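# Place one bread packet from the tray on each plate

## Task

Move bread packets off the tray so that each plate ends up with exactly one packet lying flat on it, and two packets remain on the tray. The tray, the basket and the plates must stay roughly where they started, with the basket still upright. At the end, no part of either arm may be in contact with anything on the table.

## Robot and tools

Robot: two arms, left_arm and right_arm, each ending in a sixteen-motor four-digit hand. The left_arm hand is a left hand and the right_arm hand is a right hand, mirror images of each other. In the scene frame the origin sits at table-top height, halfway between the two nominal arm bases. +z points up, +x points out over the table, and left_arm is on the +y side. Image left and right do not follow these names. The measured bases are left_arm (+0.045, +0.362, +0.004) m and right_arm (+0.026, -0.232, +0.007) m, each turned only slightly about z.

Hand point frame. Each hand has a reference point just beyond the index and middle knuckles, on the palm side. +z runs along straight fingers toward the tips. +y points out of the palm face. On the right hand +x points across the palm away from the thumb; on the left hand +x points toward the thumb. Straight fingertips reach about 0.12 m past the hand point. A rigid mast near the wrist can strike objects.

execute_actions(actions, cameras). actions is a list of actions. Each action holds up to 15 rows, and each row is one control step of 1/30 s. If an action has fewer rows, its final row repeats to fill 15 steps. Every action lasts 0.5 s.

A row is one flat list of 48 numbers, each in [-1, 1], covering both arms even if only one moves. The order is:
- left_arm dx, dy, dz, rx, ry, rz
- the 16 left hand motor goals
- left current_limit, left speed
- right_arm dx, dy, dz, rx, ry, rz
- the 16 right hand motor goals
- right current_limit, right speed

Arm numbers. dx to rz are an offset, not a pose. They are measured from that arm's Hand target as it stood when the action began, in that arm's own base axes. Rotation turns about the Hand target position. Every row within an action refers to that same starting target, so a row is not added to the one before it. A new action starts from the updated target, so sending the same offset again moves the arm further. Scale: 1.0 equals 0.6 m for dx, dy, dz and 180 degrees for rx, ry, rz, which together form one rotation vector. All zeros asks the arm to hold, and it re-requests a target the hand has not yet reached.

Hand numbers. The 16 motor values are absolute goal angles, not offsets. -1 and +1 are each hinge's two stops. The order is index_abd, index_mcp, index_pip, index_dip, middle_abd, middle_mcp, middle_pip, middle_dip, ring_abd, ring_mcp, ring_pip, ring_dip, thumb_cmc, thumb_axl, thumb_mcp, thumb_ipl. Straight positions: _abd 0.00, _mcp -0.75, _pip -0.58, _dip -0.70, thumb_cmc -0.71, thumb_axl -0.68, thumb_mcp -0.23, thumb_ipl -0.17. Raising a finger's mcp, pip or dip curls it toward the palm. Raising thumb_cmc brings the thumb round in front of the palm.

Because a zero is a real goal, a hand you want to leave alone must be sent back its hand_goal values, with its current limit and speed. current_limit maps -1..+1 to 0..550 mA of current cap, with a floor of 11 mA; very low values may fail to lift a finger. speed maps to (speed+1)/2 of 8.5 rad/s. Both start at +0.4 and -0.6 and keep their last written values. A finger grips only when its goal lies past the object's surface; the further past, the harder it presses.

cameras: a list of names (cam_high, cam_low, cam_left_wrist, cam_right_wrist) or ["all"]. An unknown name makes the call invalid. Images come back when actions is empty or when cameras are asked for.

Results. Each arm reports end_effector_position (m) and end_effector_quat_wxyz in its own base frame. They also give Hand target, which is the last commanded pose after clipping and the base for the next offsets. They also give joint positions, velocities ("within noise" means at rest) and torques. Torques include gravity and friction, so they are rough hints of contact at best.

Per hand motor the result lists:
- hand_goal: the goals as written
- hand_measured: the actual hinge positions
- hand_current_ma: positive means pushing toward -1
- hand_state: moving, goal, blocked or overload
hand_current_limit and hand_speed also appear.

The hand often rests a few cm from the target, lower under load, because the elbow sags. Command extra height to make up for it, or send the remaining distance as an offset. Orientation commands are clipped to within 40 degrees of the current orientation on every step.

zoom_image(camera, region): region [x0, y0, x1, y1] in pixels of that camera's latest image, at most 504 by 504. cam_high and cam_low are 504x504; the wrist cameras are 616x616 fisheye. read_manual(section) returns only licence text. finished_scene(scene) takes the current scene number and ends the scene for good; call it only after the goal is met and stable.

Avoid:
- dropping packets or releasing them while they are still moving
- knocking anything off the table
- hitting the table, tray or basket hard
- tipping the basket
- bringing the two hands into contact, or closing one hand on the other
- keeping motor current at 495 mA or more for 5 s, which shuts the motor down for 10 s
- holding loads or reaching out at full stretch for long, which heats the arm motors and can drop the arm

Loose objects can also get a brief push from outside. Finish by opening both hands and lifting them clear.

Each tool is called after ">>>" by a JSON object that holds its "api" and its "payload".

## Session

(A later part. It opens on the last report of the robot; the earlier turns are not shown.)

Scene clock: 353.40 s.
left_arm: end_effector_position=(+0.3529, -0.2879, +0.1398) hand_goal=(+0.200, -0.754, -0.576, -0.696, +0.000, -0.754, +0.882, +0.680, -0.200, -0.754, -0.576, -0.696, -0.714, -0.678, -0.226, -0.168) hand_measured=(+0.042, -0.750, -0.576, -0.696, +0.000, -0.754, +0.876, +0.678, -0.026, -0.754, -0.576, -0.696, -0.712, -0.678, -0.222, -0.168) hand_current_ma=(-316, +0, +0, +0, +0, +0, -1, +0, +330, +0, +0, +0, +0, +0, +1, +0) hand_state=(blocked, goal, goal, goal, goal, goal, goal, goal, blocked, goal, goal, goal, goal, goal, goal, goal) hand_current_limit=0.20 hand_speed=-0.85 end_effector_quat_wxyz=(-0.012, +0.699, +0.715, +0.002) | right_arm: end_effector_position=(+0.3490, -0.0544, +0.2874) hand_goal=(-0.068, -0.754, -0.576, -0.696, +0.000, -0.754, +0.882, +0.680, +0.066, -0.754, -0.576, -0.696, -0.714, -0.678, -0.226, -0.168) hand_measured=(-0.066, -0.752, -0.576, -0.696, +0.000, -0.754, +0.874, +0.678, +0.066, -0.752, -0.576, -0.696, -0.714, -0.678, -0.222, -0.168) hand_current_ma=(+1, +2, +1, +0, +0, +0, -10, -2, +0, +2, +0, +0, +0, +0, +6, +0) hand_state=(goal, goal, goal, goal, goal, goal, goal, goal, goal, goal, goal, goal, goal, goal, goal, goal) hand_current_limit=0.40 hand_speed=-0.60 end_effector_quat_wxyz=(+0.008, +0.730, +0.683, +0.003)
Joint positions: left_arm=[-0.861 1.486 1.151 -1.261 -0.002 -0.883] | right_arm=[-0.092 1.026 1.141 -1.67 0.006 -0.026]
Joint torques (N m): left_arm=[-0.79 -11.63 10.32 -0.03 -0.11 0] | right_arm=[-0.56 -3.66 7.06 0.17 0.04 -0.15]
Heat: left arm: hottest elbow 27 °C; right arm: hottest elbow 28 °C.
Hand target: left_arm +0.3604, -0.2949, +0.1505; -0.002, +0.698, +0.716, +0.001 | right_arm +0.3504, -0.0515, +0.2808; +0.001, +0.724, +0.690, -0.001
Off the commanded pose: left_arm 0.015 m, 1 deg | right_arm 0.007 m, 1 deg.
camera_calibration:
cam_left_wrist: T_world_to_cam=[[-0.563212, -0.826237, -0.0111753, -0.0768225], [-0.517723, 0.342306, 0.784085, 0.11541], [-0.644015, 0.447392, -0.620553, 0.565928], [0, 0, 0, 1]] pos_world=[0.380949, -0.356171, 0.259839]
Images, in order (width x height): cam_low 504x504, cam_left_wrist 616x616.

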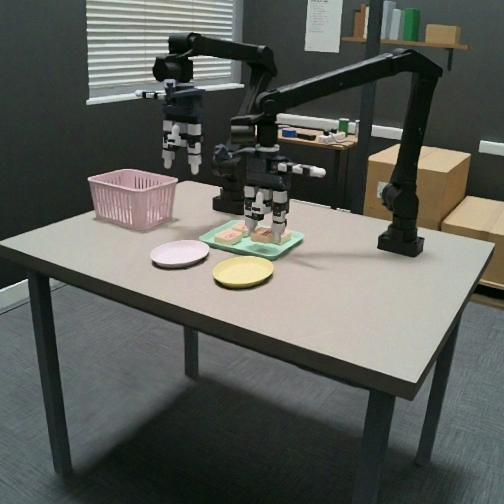

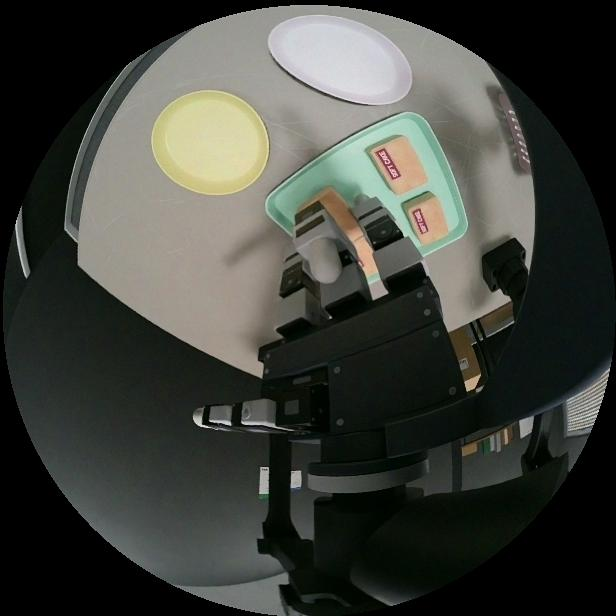

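>>> {"api": "execute_actions", "payload": {"actions": [[[0.01,0,0.06,0,0,0,0.2,-0.754,-0.576,-0.696,0,-0.754,0.883,0.68,-0.2,-0.754,-0.576,-0.696,-0.714,-0.678,-0.226,-0.168,0.2,-0.85,0,0,0,0,0,0,-0.067,-0.754,-0.576,-0.696,0,-0.754,0.883,0.68,0.067,-0.754,-0.576,-0.696,-0.714,-0.678,-0.226,-0.168,0.4,-0.6]],[[0.14,0.048,0,0,0,0,0.2,-0.754,-0.576,-0.696,0,-0.754,0.883,0.68,-0.2,-0.754,-0.576,-0.696,-0.714,-0.678,-0.226,-0.168,0.2,-0.85,0,0,0,0,0,0,-0.067,-0.754,-0.576,-0.696,0,-0.754,0.883,0.68,0.067,-0.754,-0.576,-0.696,-0.714,-0.678,-0.226,-0.168,0.4,-0.6]],[[0.14,0.048,0,0,0,0,0.2,-0.754,-0.576,-0.696,0,-0.754,0.883,0.68,-0.2,-0.754,-0.576,-0.696,-0.714,-0.678,-0.226,-0.168,0.2,-0.85,0,0.1,-0.05,0,0,0,-0.067,-0.754,-0.576,-0.696,0,-0.754,0.883,0.68,0.067,-0.754,-0.576,-0.696,-0.714,-0.678,-0.226,-0.168,0.4,-0.6]],[[0,0,0,0,0,0,0.2,-0.754,-0.576,-0.696,0,-0.754,0.883,0.68,-0.2,-0.754,-0.576,-0.696,-0.714,-0.678,-0.226,-0.168,0.2,-0.85,-0.008,0.1,-0.05,0,0,0,-0.067,-0.754,-0.576,-0.696,0,-0.754,0.883,0.68,0.067,-0.754,-0.576,-0.696,-0.714,-0.678,-0.226,-0.168,0.4,-0.6]],[[0,0,0,0,0,0,0.2,-0.754,-0.576,-0.696,0,-0.754,0.883,0.68,-0.2,-0.754,-0.576,-0.696,-0.714,-0.678,-0.226,-0.168,0.2,-0.85,-0.008,0.1,-0.03,0,0,0,-0.067,-0.754,-0.576,-0.696,0,-0.754,0.883,0.68,0.067,-0.754,-0.576,-0.696,-0.714,-0.678,-0.226,-0.168,0.4,-0.6]]], "cameras": ["all"]}}

>>> {"api": "zoom_image", "payload": {"camera": "cam_low", "region": [190, 150, 310, 290]}}

>>> {"api": "zoom_image", "payload": {"camera": "cam_right_wrist", "region": [140, 100, 360, 320]}}

Scene clock: 371.97 s.
left_arm: end_effector_position=(+0.5291, -0.2247, +0.1760) hand_goal=(+0.200, -0.754, -0.576, -0.696, +0.000, -0.754, +0.882, +0.680, -0.200, -0.754, -0.576, -0.696, -0.714, -0.678, -0.226, -0.168) hand_measured=(+0.042, -0.748, -0.574, -0.696, +0.000, -0.756, +0.876, +0.678, -0.026, -0.754, -0.578, -0.696, -0.714, -0.678, -0.220, -0.168) hand_current_ma=(-314, +1, +0, +0, +0, +0, -1, +0, +330, +0, +0, +0, +0, +0, +1, +0) hand_state=(blocked, goal, goal, goal, goal, goal, goal, goal, blocked, goal, goal, goal, goal, goal, goal, goal) hand_current_limit=0.20 hand_speed=-0.85 end_effector_quat_wxyz=(-0.012, +0.690, +0.723, +0.000) | right_arm: end_effector_position=(+0.3379, +0.1321, +0.2042) hand_goal=(-0.068, -0.754, -0.576, -0.696, +0.000, -0.754, +0.882, +0.680, +0.066, -0.754, -0.576, -0.696, -0.714, -0.678, -0.226, -0.168) hand_measured=(-0.068, -0.752, -0.576, -0.696, +0.000, -0.754, +0.876, +0.678, +0.064, -0.752, -0.576, -0.696, -0.714, -0.678, -0.222, -0.168) hand_current_ma=(-1, +1, +1, +0, +0, -1, -7, -2, -1, +2, +0, +0, +0, +0, +6, +0) hand_state=(goal, goal, goal, goal, goal, goal, goal, goal, goal, goal, goal, goal, goal, goal, goal, goal) hand_current_limit=0.40 hand_speed=-0.60 end_effector_quat_wxyz=(-0.001, +0.716, +0.698, -0.002)
Joint positions: left_arm=[-0.515 1.71 1.522 -1.405 -0.005 -0.561] | right_arm=[0.555 1.128 0.997 -1.446 -0.002 0.58]
Joint torques (N m): left_arm=[-1.44 -15.15 10.8 0.12 0.02 0.06] | right_arm=[-1.32 -6.01 7.3 0.36 0.36 0.11]
Heat: left arm: hottest elbow 27 °C; right arm: hottest elbow 28 °C.
Hand target: left_arm +0.5345, -0.2371, +0.1865; -0.002, +0.698, +0.716, +0.001 | right_arm +0.3408, +0.1286, +0.2028; +0.001, +0.724, +0.690, -0.001
Off the commanded pose: left_arm 0.017 m, 2 deg | right_arm 0.005 m, 1 deg.
camera_calibration:
cam_left_wrist: T_world_to_cam=[[-0.54295, -0.839737, -0.00684804, 0.0605432], [-0.524311, 0.332612, 0.78388, 0.15797], [-0.655976, 0.429198, -0.620874, 0.675921], [0, 0, 0, 1]] pos_world=[0.559085, -0.291806, 0.296247]
cam_right_wrist: T_world_to_cam=[[0.615916, -0.786511, -0.0452598, -0.0527674], [-0.506923, -0.439638, 0.74145, 0.028411], [-0.603056, -0.433728, -0.66948, 0.524352], [0, 0, 0, 1]] pos_world=[0.363116, 0.198414, 0.32759]

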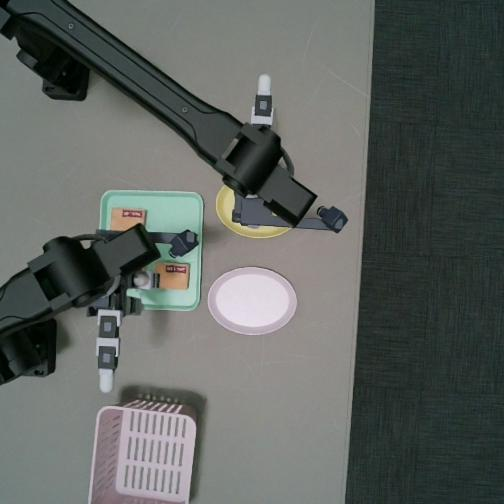

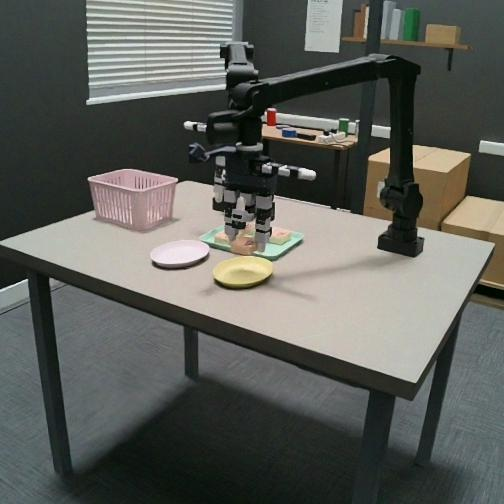

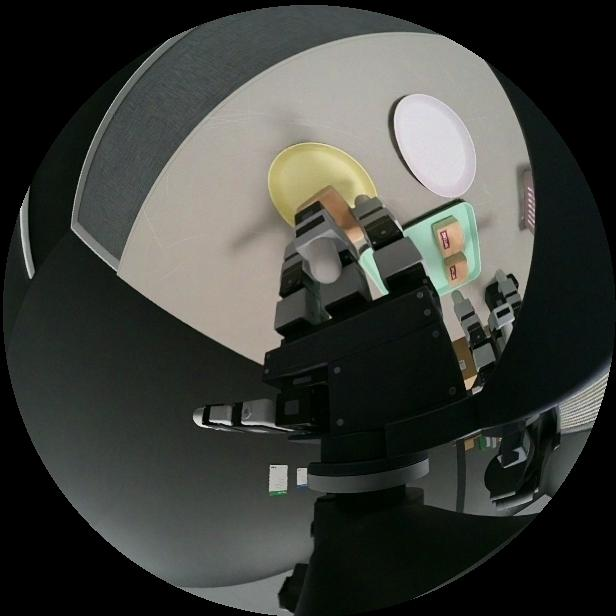

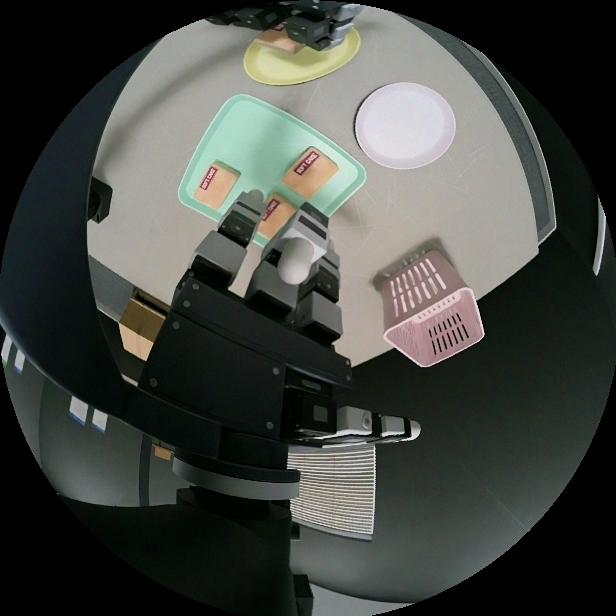

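Scaled by 3.600.

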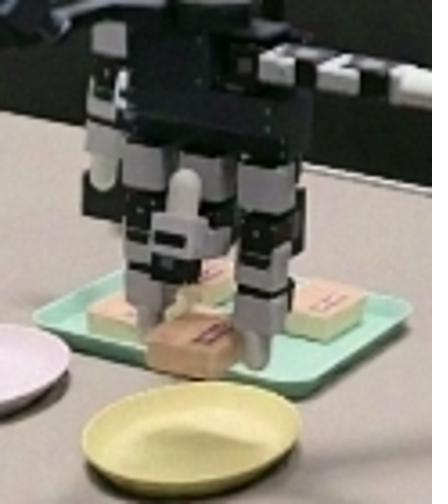

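Scaled by 2.291 from the camera's 616x616 image, which has a finer 880x880 frame.

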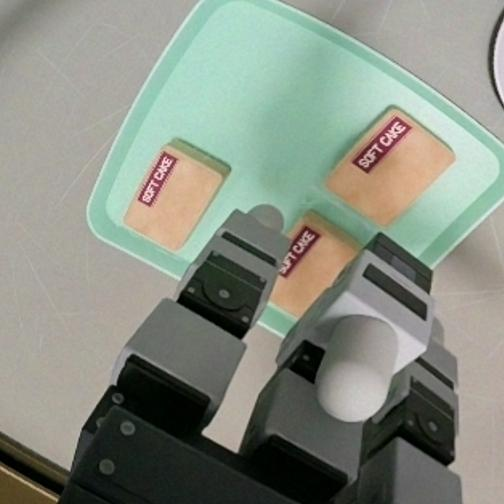

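>>> {"api": "execute_actions", "payload": {"actions": [[[-0.005,0,-0.06,0,0,0,0.2,-0.754,-0.576,-0.696,0,-0.754,0.883,0.68,-0.2,-0.754,-0.576,-0.696,-0.714,-0.678,-0.226,-0.168,0.2,-0.85,0.041,0.015,-0.02,0,0,0,-0.067,-0.754,-0.576,-0.696,0,-0.754,0.883,0.68,0.067,-0.754,-0.576,-0.696,-0.714,-0.678,-0.226,-0.168,0.4,-0.6]],[[0,0,-0.045,0,0,0,0.2,-0.754,-0.576,-0.696,0,-0.754,0.883,0.68,-0.2,-0.754,-0.576,-0.696,-0.714,-0.678,-0.226,-0.168,0.2,-0.85,0.041,0.015,-0.05,0,0,0,-0.067,-0.754,-0.576,-0.696,0,-0.754,0.883,0.68,0.067,-0.754,-0.576,-0.696,-0.714,-0.678,-0.226,-0.168,0.4,-0.6]]], "cameras": ["all"]}}

>>> {"api": "zoom_image", "payload": {"camera": "cam_low", "region": [190, 170, 310, 290]}}

>>> {"api": "zoom_image", "payload": {"camera": "cam_right_wrist", "region": [140, 100, 360, 320]}}

Scene clock: 417.23 s.
left_arm: end_effector_position=(+0.5315, -0.2264, +0.1262) hand_goal=(+0.200, -0.754, -0.576, -0.696, +0.000, -0.754, +0.882, +0.680, -0.200, -0.754, -0.576, -0.696, -0.714, -0.678, -0.226, -0.168) hand_measured=(+0.042, -0.750, -0.574, -0.696, +0.000, -0.756, +0.876, +0.678, -0.026, -0.758, -0.580, -0.696, -0.714, -0.678, -0.220, -0.168) hand_current_ma=(-314, +1, +0, +0, +0, +0, -1, +0, +330, +0, +0, +0, +0, +0, +1, +0) hand_state=(blocked, goal, goal, goal, goal, goal, goal, goal, blocked, goal, goal, goal, goal, goal, goal, goal) hand_current_limit=0.20 hand_speed=-0.85 end_effector_quat_wxyz=(-0.004, +0.691, +0.723, +0.001) | right_arm: end_effector_position=(+0.3796, +0.1442, +0.1517) hand_goal=(-0.068, -0.754, -0.576, -0.696, +0.000, -0.754, +0.882, +0.680, +0.066, -0.754, -0.576, -0.696, -0.714, -0.678, -0.226, -0.168) hand_measured=(-0.068, -0.754, -0.576, -0.696, +0.000, -0.756, +0.876, +0.678, +0.064, -0.754, -0.576, -0.696, -0.714, -0.678, -0.222, -0.168) hand_current_ma=(-1, +0, +0, +0, +0, -1, -7, -2, -1, +0, +0, +0, +0, +0, +6, +0) hand_state=(goal, goal, goal, goal, goal, goal, goal, goal, goal, goal, goal, goal, goal, goal, goal, goal) hand_current_limit=0.40 hand_speed=-0.60 end_effector_quat_wxyz=(-0.003, +0.726, +0.688, -0.015)
Joint positions: left_arm=[-0.515 1.741 1.427 -1.264 -0.005 -0.561] | right_arm=[0.526 1.296 0.997 -1.302 0 0.58]
Joint torques (N m): left_arm=[-2.55 -14.51 8.13 0.59 0 0.05] | right_arm=[-1.38 -9.11 8.59 0.25 0.33 -0.15]
Heat: left arm: hottest elbow 27 °C; right arm: hottest elbow 30 °C.
Hand target: left_arm +0.5314, -0.2371, +0.1235; -0.002, +0.698, +0.716, +0.001 | right_arm +0.3901, +0.1465, +0.1608; +0.001, +0.724, +0.690, -0.001
Off the commanded pose: left_arm 0.011 m, 1 deg | right_arm 0.014 m, 2 deg.
camera_calibration:
cam_left_wrist: T_world_to_cam=[[-0.543136, -0.839612, -0.00737698, 0.0602963], [-0.534136, 0.338721, 0.774575, 0.206629], [-0.647844, 0.42464, -0.632439, 0.643449], [0, 0, 0, 1]] pos_world=[0.559971, -0.292598, 0.247337]
cam_right_wrist: T_world_to_cam=[[0.59223, -0.804429, -0.0464529, -0.0595697], [-0.503801, -0.414664, 0.757786, 0.086406], [-0.628847, -0.425381, -0.650848, 0.525442], [0, 0, 0, 1]] pos_world=[0.409233, 0.211423, 0.273738]

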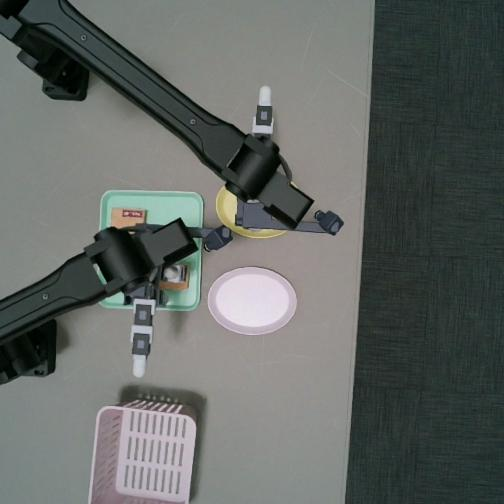

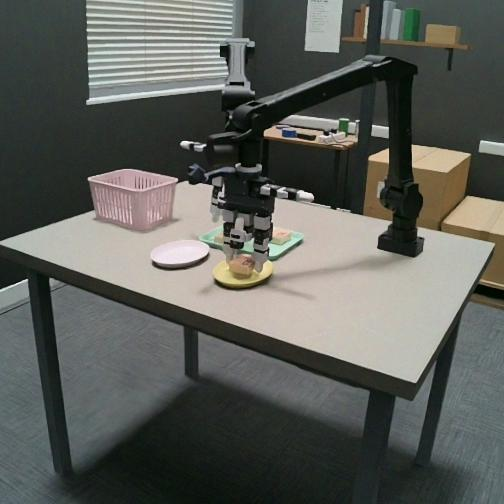

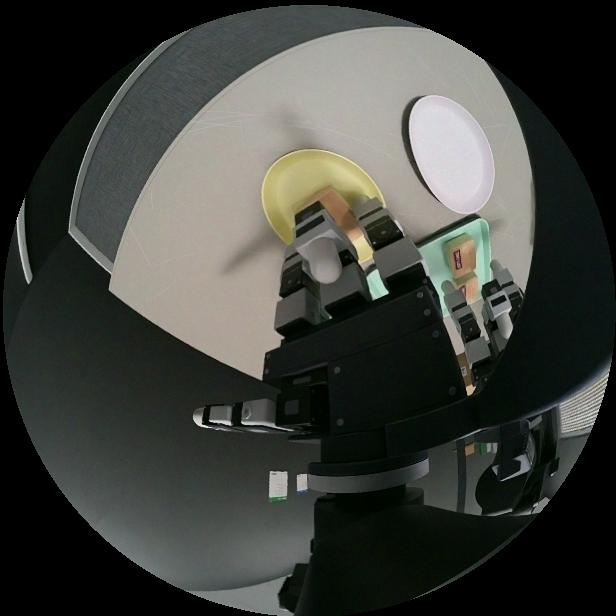

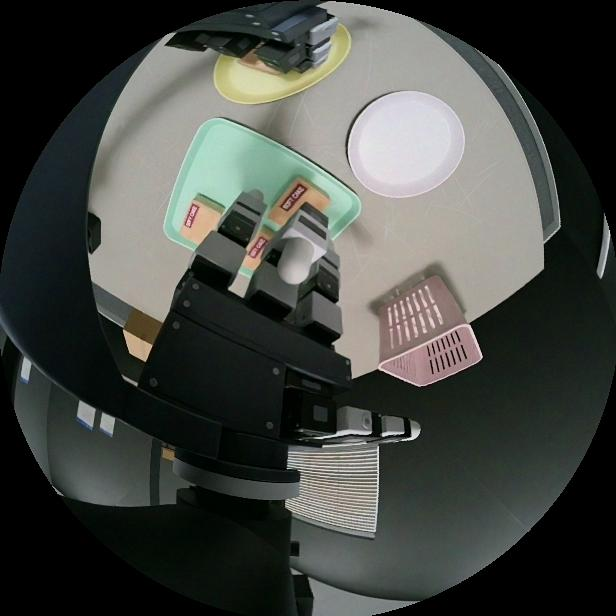

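Scaled by 4.200.

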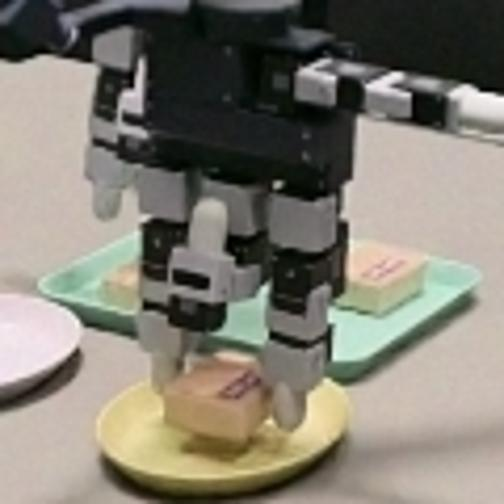

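Scaled by 2.291 from the camera's 616x616 image, which has a finer 880x880 frame.

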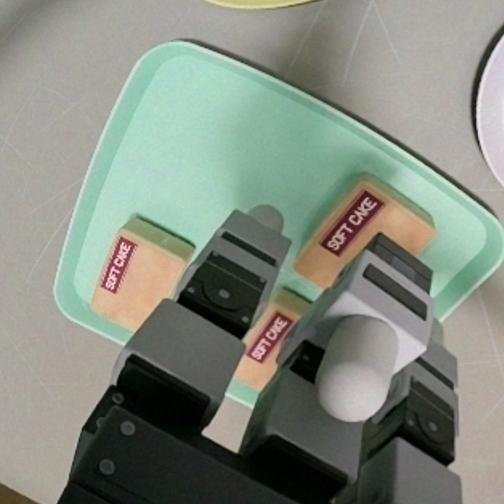

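>>> {"api": "execute_actions", "payload": {"actions": [[[0,0,-0.012,0,0,0,0.2,-0.754,-0.576,-0.696,0,-0.754,0.883,0.68,-0.2,-0.754,-0.576,-0.696,-0.714,-0.678,-0.226,-0.168,0.2,-0.85,0.0117,0.01,-0.02,0,0,0,-0.067,-0.754,-0.576,-0.696,0,-0.754,0.883,0.68,0.067,-0.754,-0.576,-0.696,-0.714,-0.678,-0.226,-0.168,0.4,-0.6]],[[0,0,-0.01,0,0,0,0.2,-0.754,-0.576,-0.696,0,-0.754,0.883,0.68,-0.2,-0.754,-0.576,-0.696,-0.714,-0.678,-0.226,-0.168,0.2,-0.85,0,0,-0.035,0,0,0,-0.067,-0.754,-0.576,-0.696,0,-0.754,0.883,0.68,0.067,-0.754,-0.576,-0.696,-0.714,-0.678,-0.226,-0.168,0.4,-0.6]]], "cameras": ["all"]}}

>>> {"api": "zoom_image", "payload": {"camera": "cam_low", "region": [190, 170, 310, 290]}}

>>> {"api": "zoom_image", "payload": {"camera": "cam_right_wrist", "region": [140, 100, 360, 320]}}

Scene clock: 431.53 s.
left_arm: end_effector_position=(+0.5330, -0.2272, +0.1196) hand_goal=(+0.200, -0.754, -0.576, -0.696, +0.000, -0.754, +0.882, +0.680, -0.200, -0.754, -0.576, -0.696, -0.714, -0.678, -0.226, -0.168) hand_measured=(+0.042, -0.750, -0.574, -0.696, +0.000, -0.756, +0.876, +0.678, -0.026, -0.758, -0.580, -0.696, -0.714, -0.678, -0.220, -0.168) hand_current_ma=(-314, +1, +0, +0, +0, +0, -1, +0, +330, +0, +0, +0, +0, +0, +1, +0) hand_state=(blocked, goal, goal, goal, goal, goal, goal, goal, blocked, goal, goal, goal, goal, goal, goal, goal) hand_current_limit=0.20 hand_speed=-0.85 end_effector_quat_wxyz=(+0.001, +0.691, +0.723, +0.003) | right_arm: end_effector_position=(+0.3962, +0.1538, +0.1370) hand_goal=(-0.068, -0.754, -0.576, -0.696, +0.000, -0.754, +0.882, +0.680, +0.066, -0.754, -0.576, -0.696, -0.714, -0.678, -0.226, -0.168) hand_measured=(-0.068, -0.754, -0.576, -0.696, +0.000, -0.756, +0.876, +0.678, +0.064, -0.754, -0.576, -0.696, -0.714, -0.678, -0.222, -0.168) hand_current_ma=(-1, +0, +0, +0, +0, -1, -7, -2, -1, +0, +0, +0, +0, +0, +6, +0) hand_state=(goal, goal, goal, goal, goal, goal, goal, goal, goal, goal, goal, goal, goal, goal, goal, goal) hand_current_limit=0.40 hand_speed=-0.60 end_effector_quat_wxyz=(+0.001, +0.726, +0.688, +0.006)
Joint positions: left_arm=[-0.515 1.744 1.41 -1.232 -0.005 -0.561] | right_arm=[0.526 1.335 0.985 -1.209 0 0.58]
Joint torques (N m): left_arm=[-2.02 -14.56 8.05 0.55 -0.1 0.07] | right_arm=[-1.14 -8.35 6.42 0.51 0.31 -0.11]
Heat: left arm: hottest elbow 26 °C; right arm: hottest elbow 31 °C.
Hand target: left_arm +0.5314, -0.2372, +0.1104; -0.002, +0.698, +0.716, +0.001 | right_arm +0.3971, +0.1525, +0.1278; +0.001, +0.724, +0.690, -0.001
Off the commanded pose: left_arm 0.014 m, 1 deg | right_arm 0.009 m, 1 deg.
camera_calibration:
cam_left_wrist: T_world_to_cam=[[-0.543067, -0.83965, -0.00809233, 0.0603445], [-0.542334, 0.343379, 0.766789, 0.219196], [-0.641056, 0.420806, -0.641849, 0.637093], [0, 0, 0, 1]] pos_world=[0.56006, -0.292692, 0.241328]
cam_right_wrist: T_world_to_cam=[[0.593878, -0.803463, -0.0419156, -0.0637391], [-0.530993, -0.430557, 0.72984, 0.127018], [-0.604447, -0.411179, -0.682331, 0.522906], [0, 0, 0, 1]] pos_world=[0.421368, 0.218485, 0.26142]

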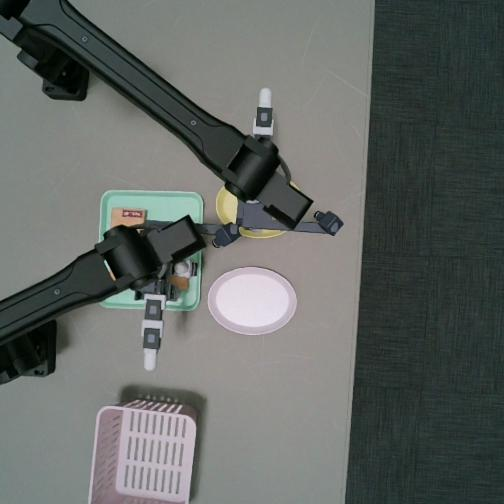

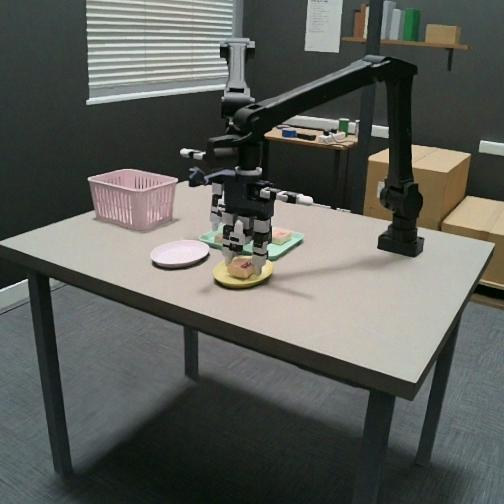

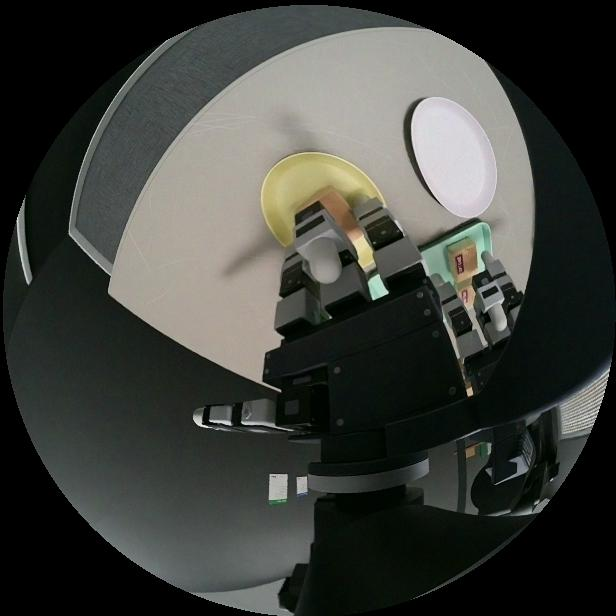

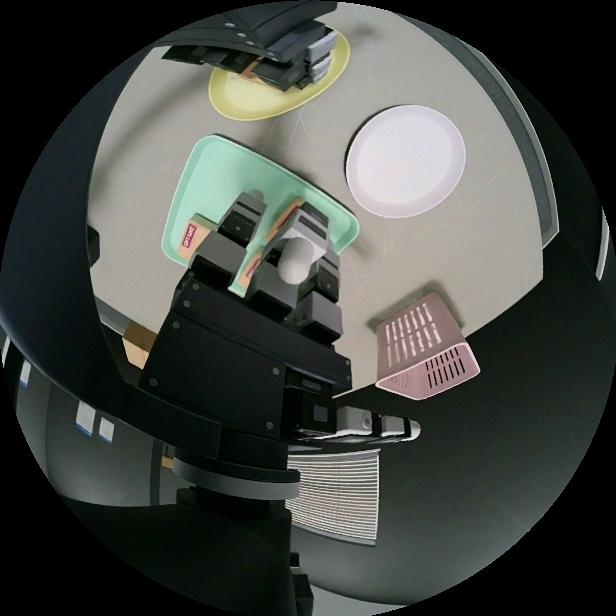

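Scaled by 4.200.

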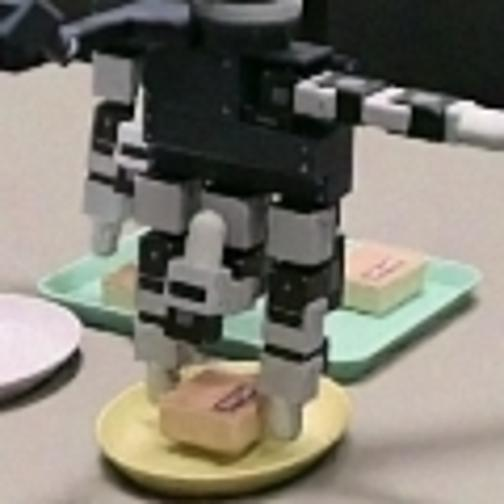

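Scaled by 2.291 from the camera's 616x616 image, which has a finer 880x880 frame.

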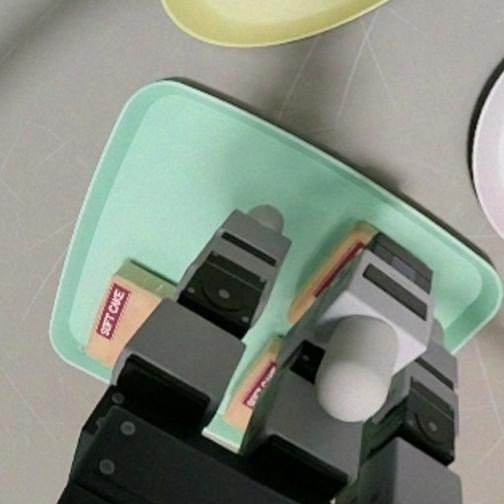

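>>> {"api": "execute_actions", "payload": {"actions": [[[0,0,0.012,0,0,0,0.2,-0.754,-0.576,-0.696,0,-0.754,0.883,0.68,-0.2,-0.754,-0.576,-0.696,-0.714,-0.678,-0.226,-0.168,0.2,-0.85,0,0,0.015,0,0,0,-0.067,-0.754,-0.576,-0.696,0,-0.754,0.883,0.68,0.067,-0.754,-0.576,-0.696,-0.714,-0.678,-0.226,-0.168,0.4,-0.6]],[[0,0,0,0,0,0,-0.03,-0.754,-0.576,-0.696,0,-0.754,0.883,0.68,0.03,-0.754,-0.576,-0.696,-0.714,-0.678,-0.226,-0.168,0.2,-0.9,0,0,0,0,0,0,-0.067,-0.754,-0.576,-0.696,0,-0.754,0.883,0.68,0.067,-0.754,-0.576,-0.696,-0.714,-0.678,-0.226,-0.168,0.4,-0.6]]], "cameras": ["cam_low","cam_left_wrist"]}}

>>> {"api": "zoom_image", "payload": {"camera": "cam_low", "region": [190, 170, 310, 290]}}

Scene clock: 458.20 s.
left_arm: end_effector_position=(+0.5329, -0.2272, +0.1195) hand_goal=(-0.030, -0.754, -0.576, -0.696, +0.000, -0.754, +0.882, +0.680, +0.030, -0.754, -0.576, -0.696, -0.714, -0.678, -0.226, -0.168) hand_measured=(-0.028, -0.750, -0.574, -0.696, +0.000, -0.756, +0.876, +0.678, +0.028, -0.756, -0.578, -0.696, -0.714, -0.678, -0.220, -0.168) hand_current_ma=(+0, +1, +0, +0, +0, +0, -1, +0, +0, +0, +0, +0, +0, +0, +1, +0) hand_state=(goal, goal, goal, goal, goal, goal, goal, goal, goal, goal, goal, goal, goal, goal, goal, goal) hand_current_limit=0.20 hand_speed=-0.90 end_effector_quat_wxyz=(+0.001, +0.691, +0.723, +0.003) | right_arm: end_effector_position=(+0.3951, +0.1532, +0.1367) hand_goal=(-0.068, -0.754, -0.576, -0.696, +0.000, -0.754, +0.882, +0.680, +0.066, -0.754, -0.576, -0.696, -0.714, -0.678, -0.226, -0.168) hand_measured=(-0.068, -0.754, -0.576, -0.696, +0.000, -0.756, +0.876, +0.678, +0.064, -0.754, -0.576, -0.696, -0.714, -0.678, -0.222, -0.168) hand_current_ma=(-1, +0, +0, +0, +0, -1, -7, -2, -1, +0, +0, +0, +0, +0, +6, +0) hand_state=(goal, goal, goal, goal, goal, goal, goal, goal, goal, goal, goal, goal, goal, goal, goal, goal) hand_current_limit=0.40 hand_speed=-0.60 end_effector_quat_wxyz=(+0.001, +0.726, +0.688, +0.004)
Joint positions: left_arm=[-0.515 1.744 1.41 -1.233 -0.005 -0.561] | right_arm=[0.526 1.335 0.985 -1.214 0 0.58]
Joint torques (N m): left_arm=[-1.2 -14.68 8.9 0.06 0.05 0.02] | right_arm=[-1.08 -9.11 7.68 -0.4 0.31 -0.11]
Heat: left arm: hottest elbow 26 °C; right arm: hottest elbow 30 °C.
Hand target: left_arm +0.5314, -0.2372, +0.1176; -0.002, +0.698, +0.716, +0.001 | right_arm +0.3970, +0.1525, +0.1368; +0.001, +0.724, +0.690, -0.001
Off the commanded pose: left_arm 0.010 m, 1 deg | right_arm 0.002 m, 1 deg.
camera_calibration:
cam_left_wrist: T_world_to_cam=[[-0.543051, -0.839661, -0.00807978, 0.0603299], [-0.542096, 0.34322, 0.767028, 0.218959], [-0.64127, 0.420916, -0.641563, 0.637176], [0, 0, 0, 1]] pos_world=[0.560061, -0.292692, 0.241329]
Images, in order (width x height): cam_low 504x504, cam_left_wrist 616x616.

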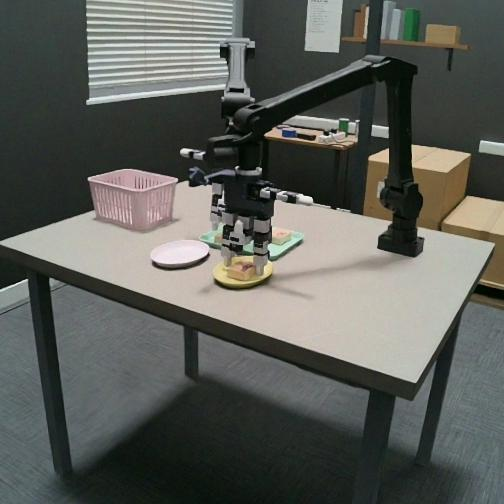

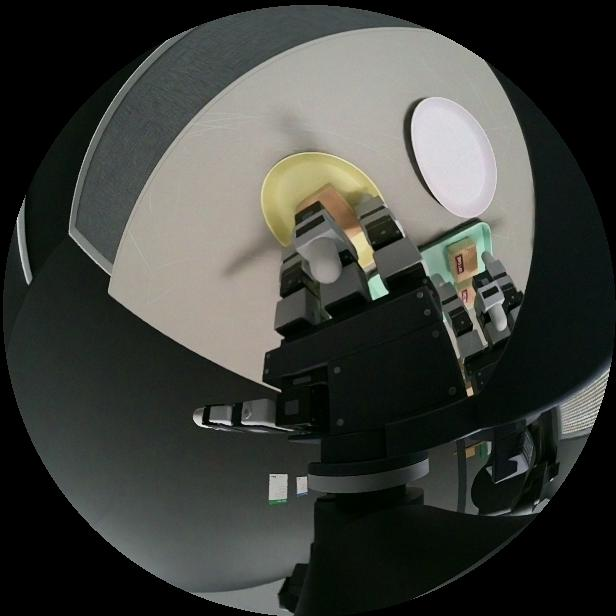

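Scaled by 4.200.

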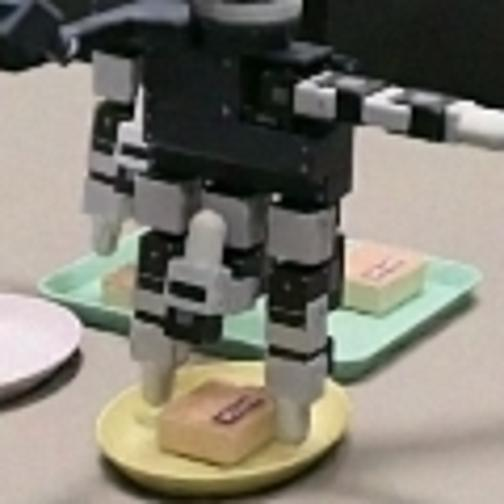

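>>> {"api": "execute_actions", "payload": {"actions": [[[0,0,0.1,0,0,0,-0.03,-0.754,-0.576,-0.696,0,-0.754,0.883,0.68,0.03,-0.754,-0.576,-0.696,-0.714,-0.678,-0.226,-0.168,0.2,-0.9,0,0,0,0,0,0,-0.067,-0.754,-0.576,-0.696,0,-0.754,0.883,0.68,0.067,-0.754,-0.576,-0.696,-0.714,-0.678,-0.226,-0.168,0.4,-0.6]],[[0,0.12,0.06,0,0,0,-0.03,-0.754,-0.576,-0.696,0,-0.754,0.883,0.68,0.03,-0.754,-0.576,-0.696,-0.714,-0.678,-0.226,-0.168,0.2,-0.9,0,0,0,0,0,0,-0.067,-0.754,-0.576,-0.696,0,-0.754,0.883,0.68,0.067,-0.754,-0.576,-0.696,-0.714,-0.678,-0.226,-0.168,0.4,-0.6]],[[-0.05,0.15,0,0,0,0,-0.03,-0.754,-0.576,-0.696,0,-0.754,0.883,0.68,0.03,-0.754,-0.576,-0.696,-0.714,-0.678,-0.226,-0.168,0.2,-0.9,-0.015,-0.012,0,0,0,0,-0.067,-0.754,-0.576,-0.696,0,-0.754,0.883,0.68,0.067,-0.754,-0.576,-0.696,-0.714,-0.678,-0.226,-0.168,0.4,-0.6]],[[-0.05,0.15,0,0,0,0,-0.03,-0.754,-0.576,-0.696,0,-0.754,0.883,0.68,0.03,-0.754,-0.576,-0.696,-0.714,-0.678,-0.226,-0.168,0.2,-0.9,0,0,-0.02,0,0,0,-0.067,-0.754,-0.576,-0.696,0,-0.754,0.883,0.68,0.067,-0.754,-0.576,-0.696,-0.714,-0.678,-0.226,-0.168,0.4,-0.6]]], "cameras": ["all"]}}

>>> {"api": "zoom_image", "payload": {"camera": "cam_low", "region": [190, 160, 310, 280]}}

>>> {"api": "zoom_image", "payload": {"camera": "cam_right_wrist", "region": [140, 120, 360, 340]}}

Scene clock: 473.63 s.
left_arm: end_effector_position=(+0.4656, +0.0221, +0.2123) hand_goal=(-0.030, -0.754, -0.576, -0.696, +0.000, -0.754, +0.882, +0.680, +0.030, -0.754, -0.576, -0.696, -0.714, -0.678, -0.226, -0.168) hand_measured=(-0.028, -0.752, -0.574, -0.696, +0.000, -0.754, +0.878, +0.678, +0.030, -0.752, -0.576, -0.696, -0.712, -0.678, -0.222, -0.168) hand_current_ma=(+0, +0, +0, +0, +0, +0, -1, +0, +0, +0, +0, +0, +0, +0, +1, +0) hand_state=(goal, goal, goal, goal, goal, goal, goal, goal, goal, goal, goal, goal, goal, goal, goal, goal) hand_current_limit=0.20 hand_speed=-0.90 end_effector_quat_wxyz=(-0.005, +0.690, +0.724, +0.000) | right_arm: end_effector_position=(+0.3860, +0.1480, +0.1285) hand_goal=(-0.068, -0.754, -0.576, -0.696, +0.000, -0.754, +0.882, +0.680, +0.066, -0.754, -0.576, -0.696, -0.714, -0.678, -0.226, -0.168) hand_measured=(-0.068, -0.754, -0.576, -0.696, +0.000, -0.756, +0.876, +0.678, +0.064, -0.754, -0.576, -0.696, -0.714, -0.678, -0.222, -0.168) hand_current_ma=(-1, +0, +0, +0, +0, -1, -7, -2, -1, +0, +0, +0, +0, +0, +6, +0) hand_state=(goal, goal, goal, goal, goal, goal, goal, goal, goal, goal, goal, goal, goal, goal, goal, goal) hand_current_limit=0.40 hand_speed=-0.60 end_effector_quat_wxyz=(+0.000, +0.726, +0.688, -0.001)
Joint positions: left_arm=[-0.014 1.351 1.207 -1.433 -0.007 -0.061] | right_arm=[0.526 1.32 0.95 -1.202 0 0.58]
Joint torques (N m): left_arm=[-1.96 -8.59 9.25 0.46 -0.02 0.01] | right_arm=[-1.38 -8.94 6.48 0.43 0.32 -0.15]
Heat: left arm: hottest elbow 26 °C; right arm: hottest elbow 30 °C.
Hand target: left_arm +0.4714, +0.0149, +0.2133; -0.002, +0.698, +0.716, +0.001 | right_arm +0.3881, +0.1453, +0.1249; +0.001, +0.724, +0.690, -0.001
Off the commanded pose: left_arm 0.009 m, 1 deg | right_arm 0.005 m, 0 deg.
camera_calibration:
cam_left_wrist: T_world_to_cam=[[-0.542191, -0.840239, -0.00528703, 0.232923], [-0.533142, 0.33915, 0.775072, 0.0200185], [-0.649453, 0.423056, -0.631851, 0.55033], [0, 0, 0, 1]] pos_world=[0.494375, -0.0438983, 0.333442]
cam_right_wrist: T_world_to_cam=[[0.593965, -0.803323, -0.0433399, -0.0626287], [-0.522231, -0.425988, 0.738789, 0.120168], [-0.611948, -0.416181, -0.672542, 0.510879], [0, 0, 0, 1]] pos_world=[0.412586, 0.213497, 0.252095]

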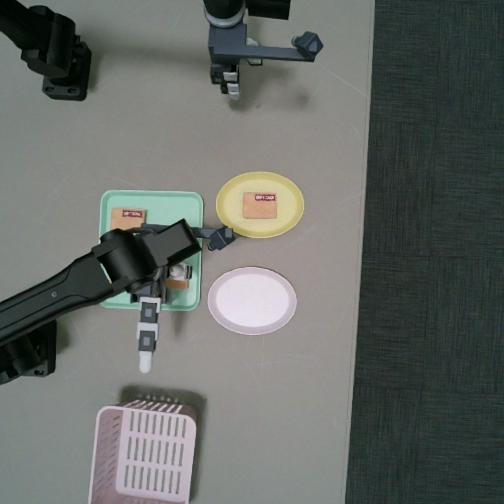

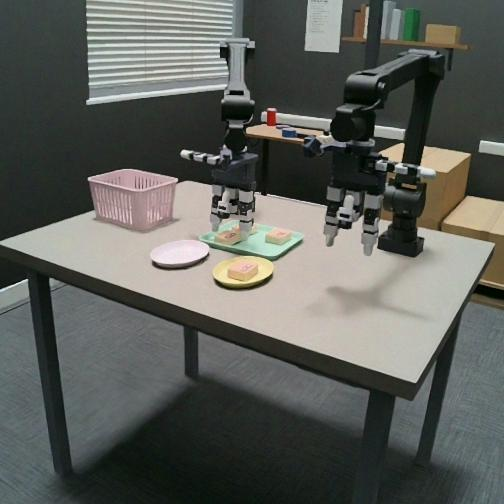

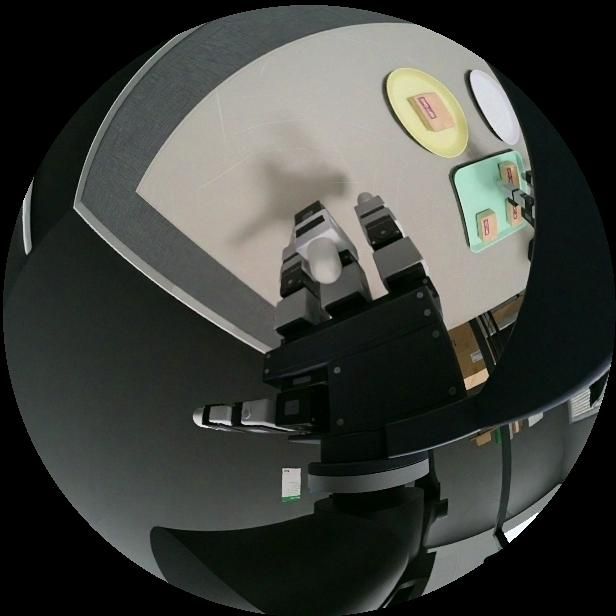

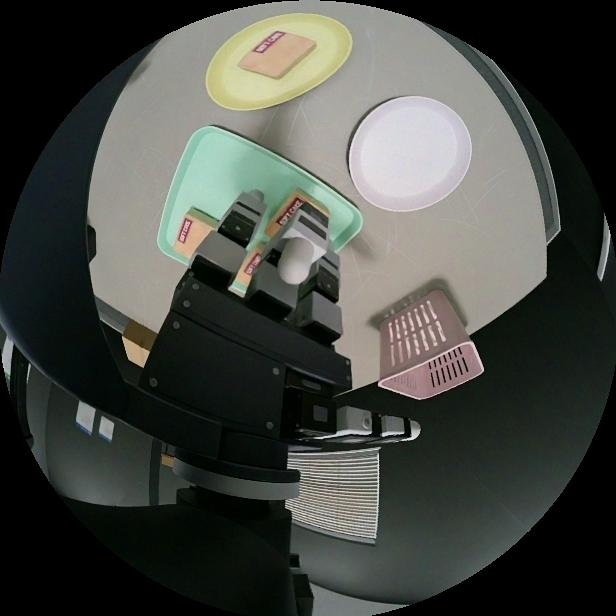

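Scaled by 4.200.

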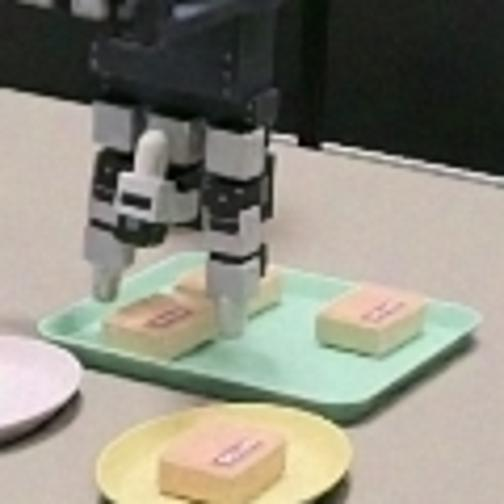

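Scaled by 2.291 from the camera's 616x616 image, which has a finer 880x880 frame.

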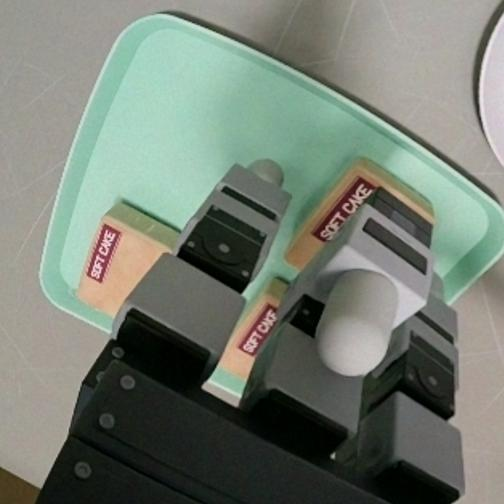

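>>> {"api": "execute_actions", "payload": {"actions": [[[0,0,0,0,0,0,-0.03,-0.754,-0.576,-0.696,0,-0.754,0.883,0.68,0.03,-0.754,-0.576,-0.696,-0.714,-0.678,-0.226,-0.168,0.2,-0.9,0.004,0,-0.026,0,0,0,-0.067,-0.754,-0.576,-0.696,0,-0.754,0.883,0.68,0.067,-0.754,-0.576,-0.696,-0.714,-0.678,-0.226,-0.168,0.2,-0.6]]], "cameras": ["cam_low","cam_right_wrist"]}}

>>> {"api": "zoom_image", "payload": {"camera": "cam_low", "region": [190, 160, 310, 280]}}

>>> {"api": "zoom_image", "payload": {"camera": "cam_right_wrist", "region": [140, 120, 360, 340]}}

Scene clock: 482.20 s.
left_arm: end_effector_position=(+0.4656, +0.0220, +0.2123) hand_goal=(-0.030, -0.754, -0.576, -0.696, +0.000, -0.754, +0.882, +0.680, +0.030, -0.754, -0.576, -0.696, -0.714, -0.678, -0.226, -0.168) hand_measured=(-0.028, -0.752, -0.574, -0.696, +0.000, -0.754, +0.878, +0.678, +0.030, -0.752, -0.576, -0.696, -0.712, -0.678, -0.222, -0.168) hand_current_ma=(+0, +0, +0, +0, +0, +0, -1, +0, +0, +0, +0, +0, +0, +0, +1, +0) hand_state=(goal, goal, goal, goal, goal, goal, goal, goal, goal, goal, goal, goal, goal, goal, goal, goal) hand_current_limit=0.20 hand_speed=-0.90 end_effector_quat_wxyz=(-0.005, +0.690, +0.723, +0.000) | right_arm: end_effector_position=(+0.3886, +0.1477, +0.1189) hand_goal=(-0.068, -0.754, -0.576, -0.696, +0.000, -0.754, +0.882, +0.680, +0.066, -0.754, -0.576, -0.696, -0.714, -0.678, -0.226, -0.168) hand_measured=(-0.070, -0.754, -0.576, -0.696, +0.000, -0.756, +0.876, +0.678, +0.064, -0.754, -0.576, -0.696, -0.714, -0.678, -0.222, -0.168) hand_current_ma=(-1, +0, +0, +0, +0, -1, -7, -2, -1, +0, +0, +0, +0, +0, +6, +0) hand_state=(goal, goal, goal, goal, goal, goal, goal, goal, goal, goal, goal, goal, goal, goal, goal, goal) hand_current_limit=0.20 hand_speed=-0.60 end_effector_quat_wxyz=(+0.002, +0.726, +0.687, +0.006)
Joint positions: left_arm=[-0.014 1.351 1.207 -1.433 -0.007 -0.06] | right_arm=[0.523 1.329 0.929 -1.159 0 0.578]
Joint torques (N m): left_arm=[-2.32 -9.47 9.25 0.27 0.01 0.1] | right_arm=[-1.44 -7.71 6.28 0.57 0.29 -0.16]
Heat: left arm: hottest elbow 26 °C; right arm: hottest elbow 29 °C.
Hand target: left_arm +0.4714, +0.0149, +0.2133; -0.002, +0.698, +0.716, +0.001 | right_arm +0.3904, +0.1452, +0.1091; +0.001, +0.724, +0.690, -0.001
Off the commanded pose: left_arm 0.009 m, 1 deg | right_arm 0.010 m, 1 deg.
camera_calibration:
cam_right_wrist: T_world_to_cam=[[0.592942, -0.804177, -0.0414637, -0.0645215], [-0.531448, -0.429497, 0.730134, 0.133588], [-0.604966, -0.410891, -0.682045, 0.503531], [0, 0, 0, 1]] pos_world=[0.413871, 0.212385, 0.243218]
Images, in order (width x height): cam_low 504x504, cam_right_wrist 616x616.

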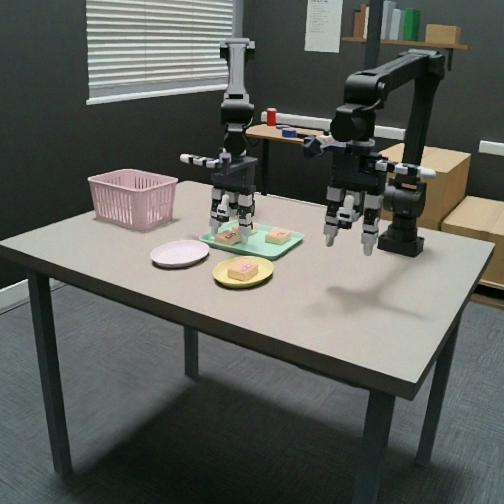

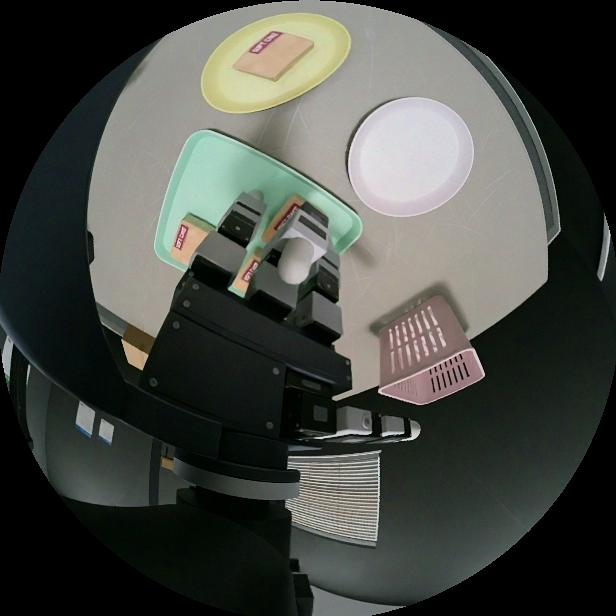

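Scaled by 4.200.

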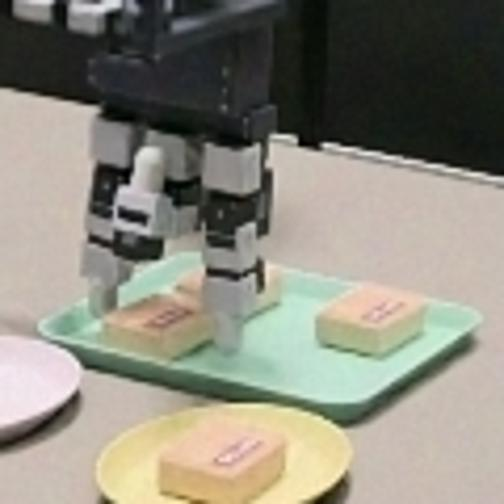

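Scaled by 2.291 from the camera's 616x616 image, which has a finer 880x880 frame.

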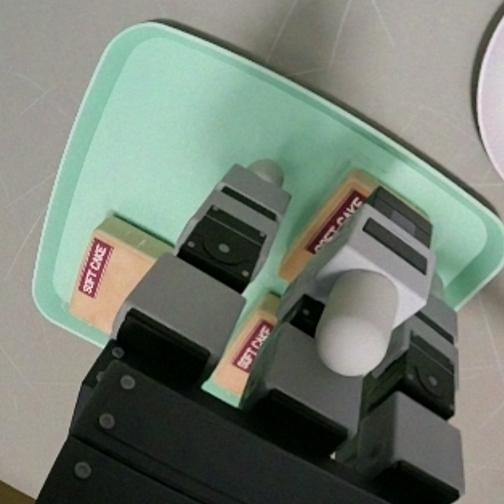

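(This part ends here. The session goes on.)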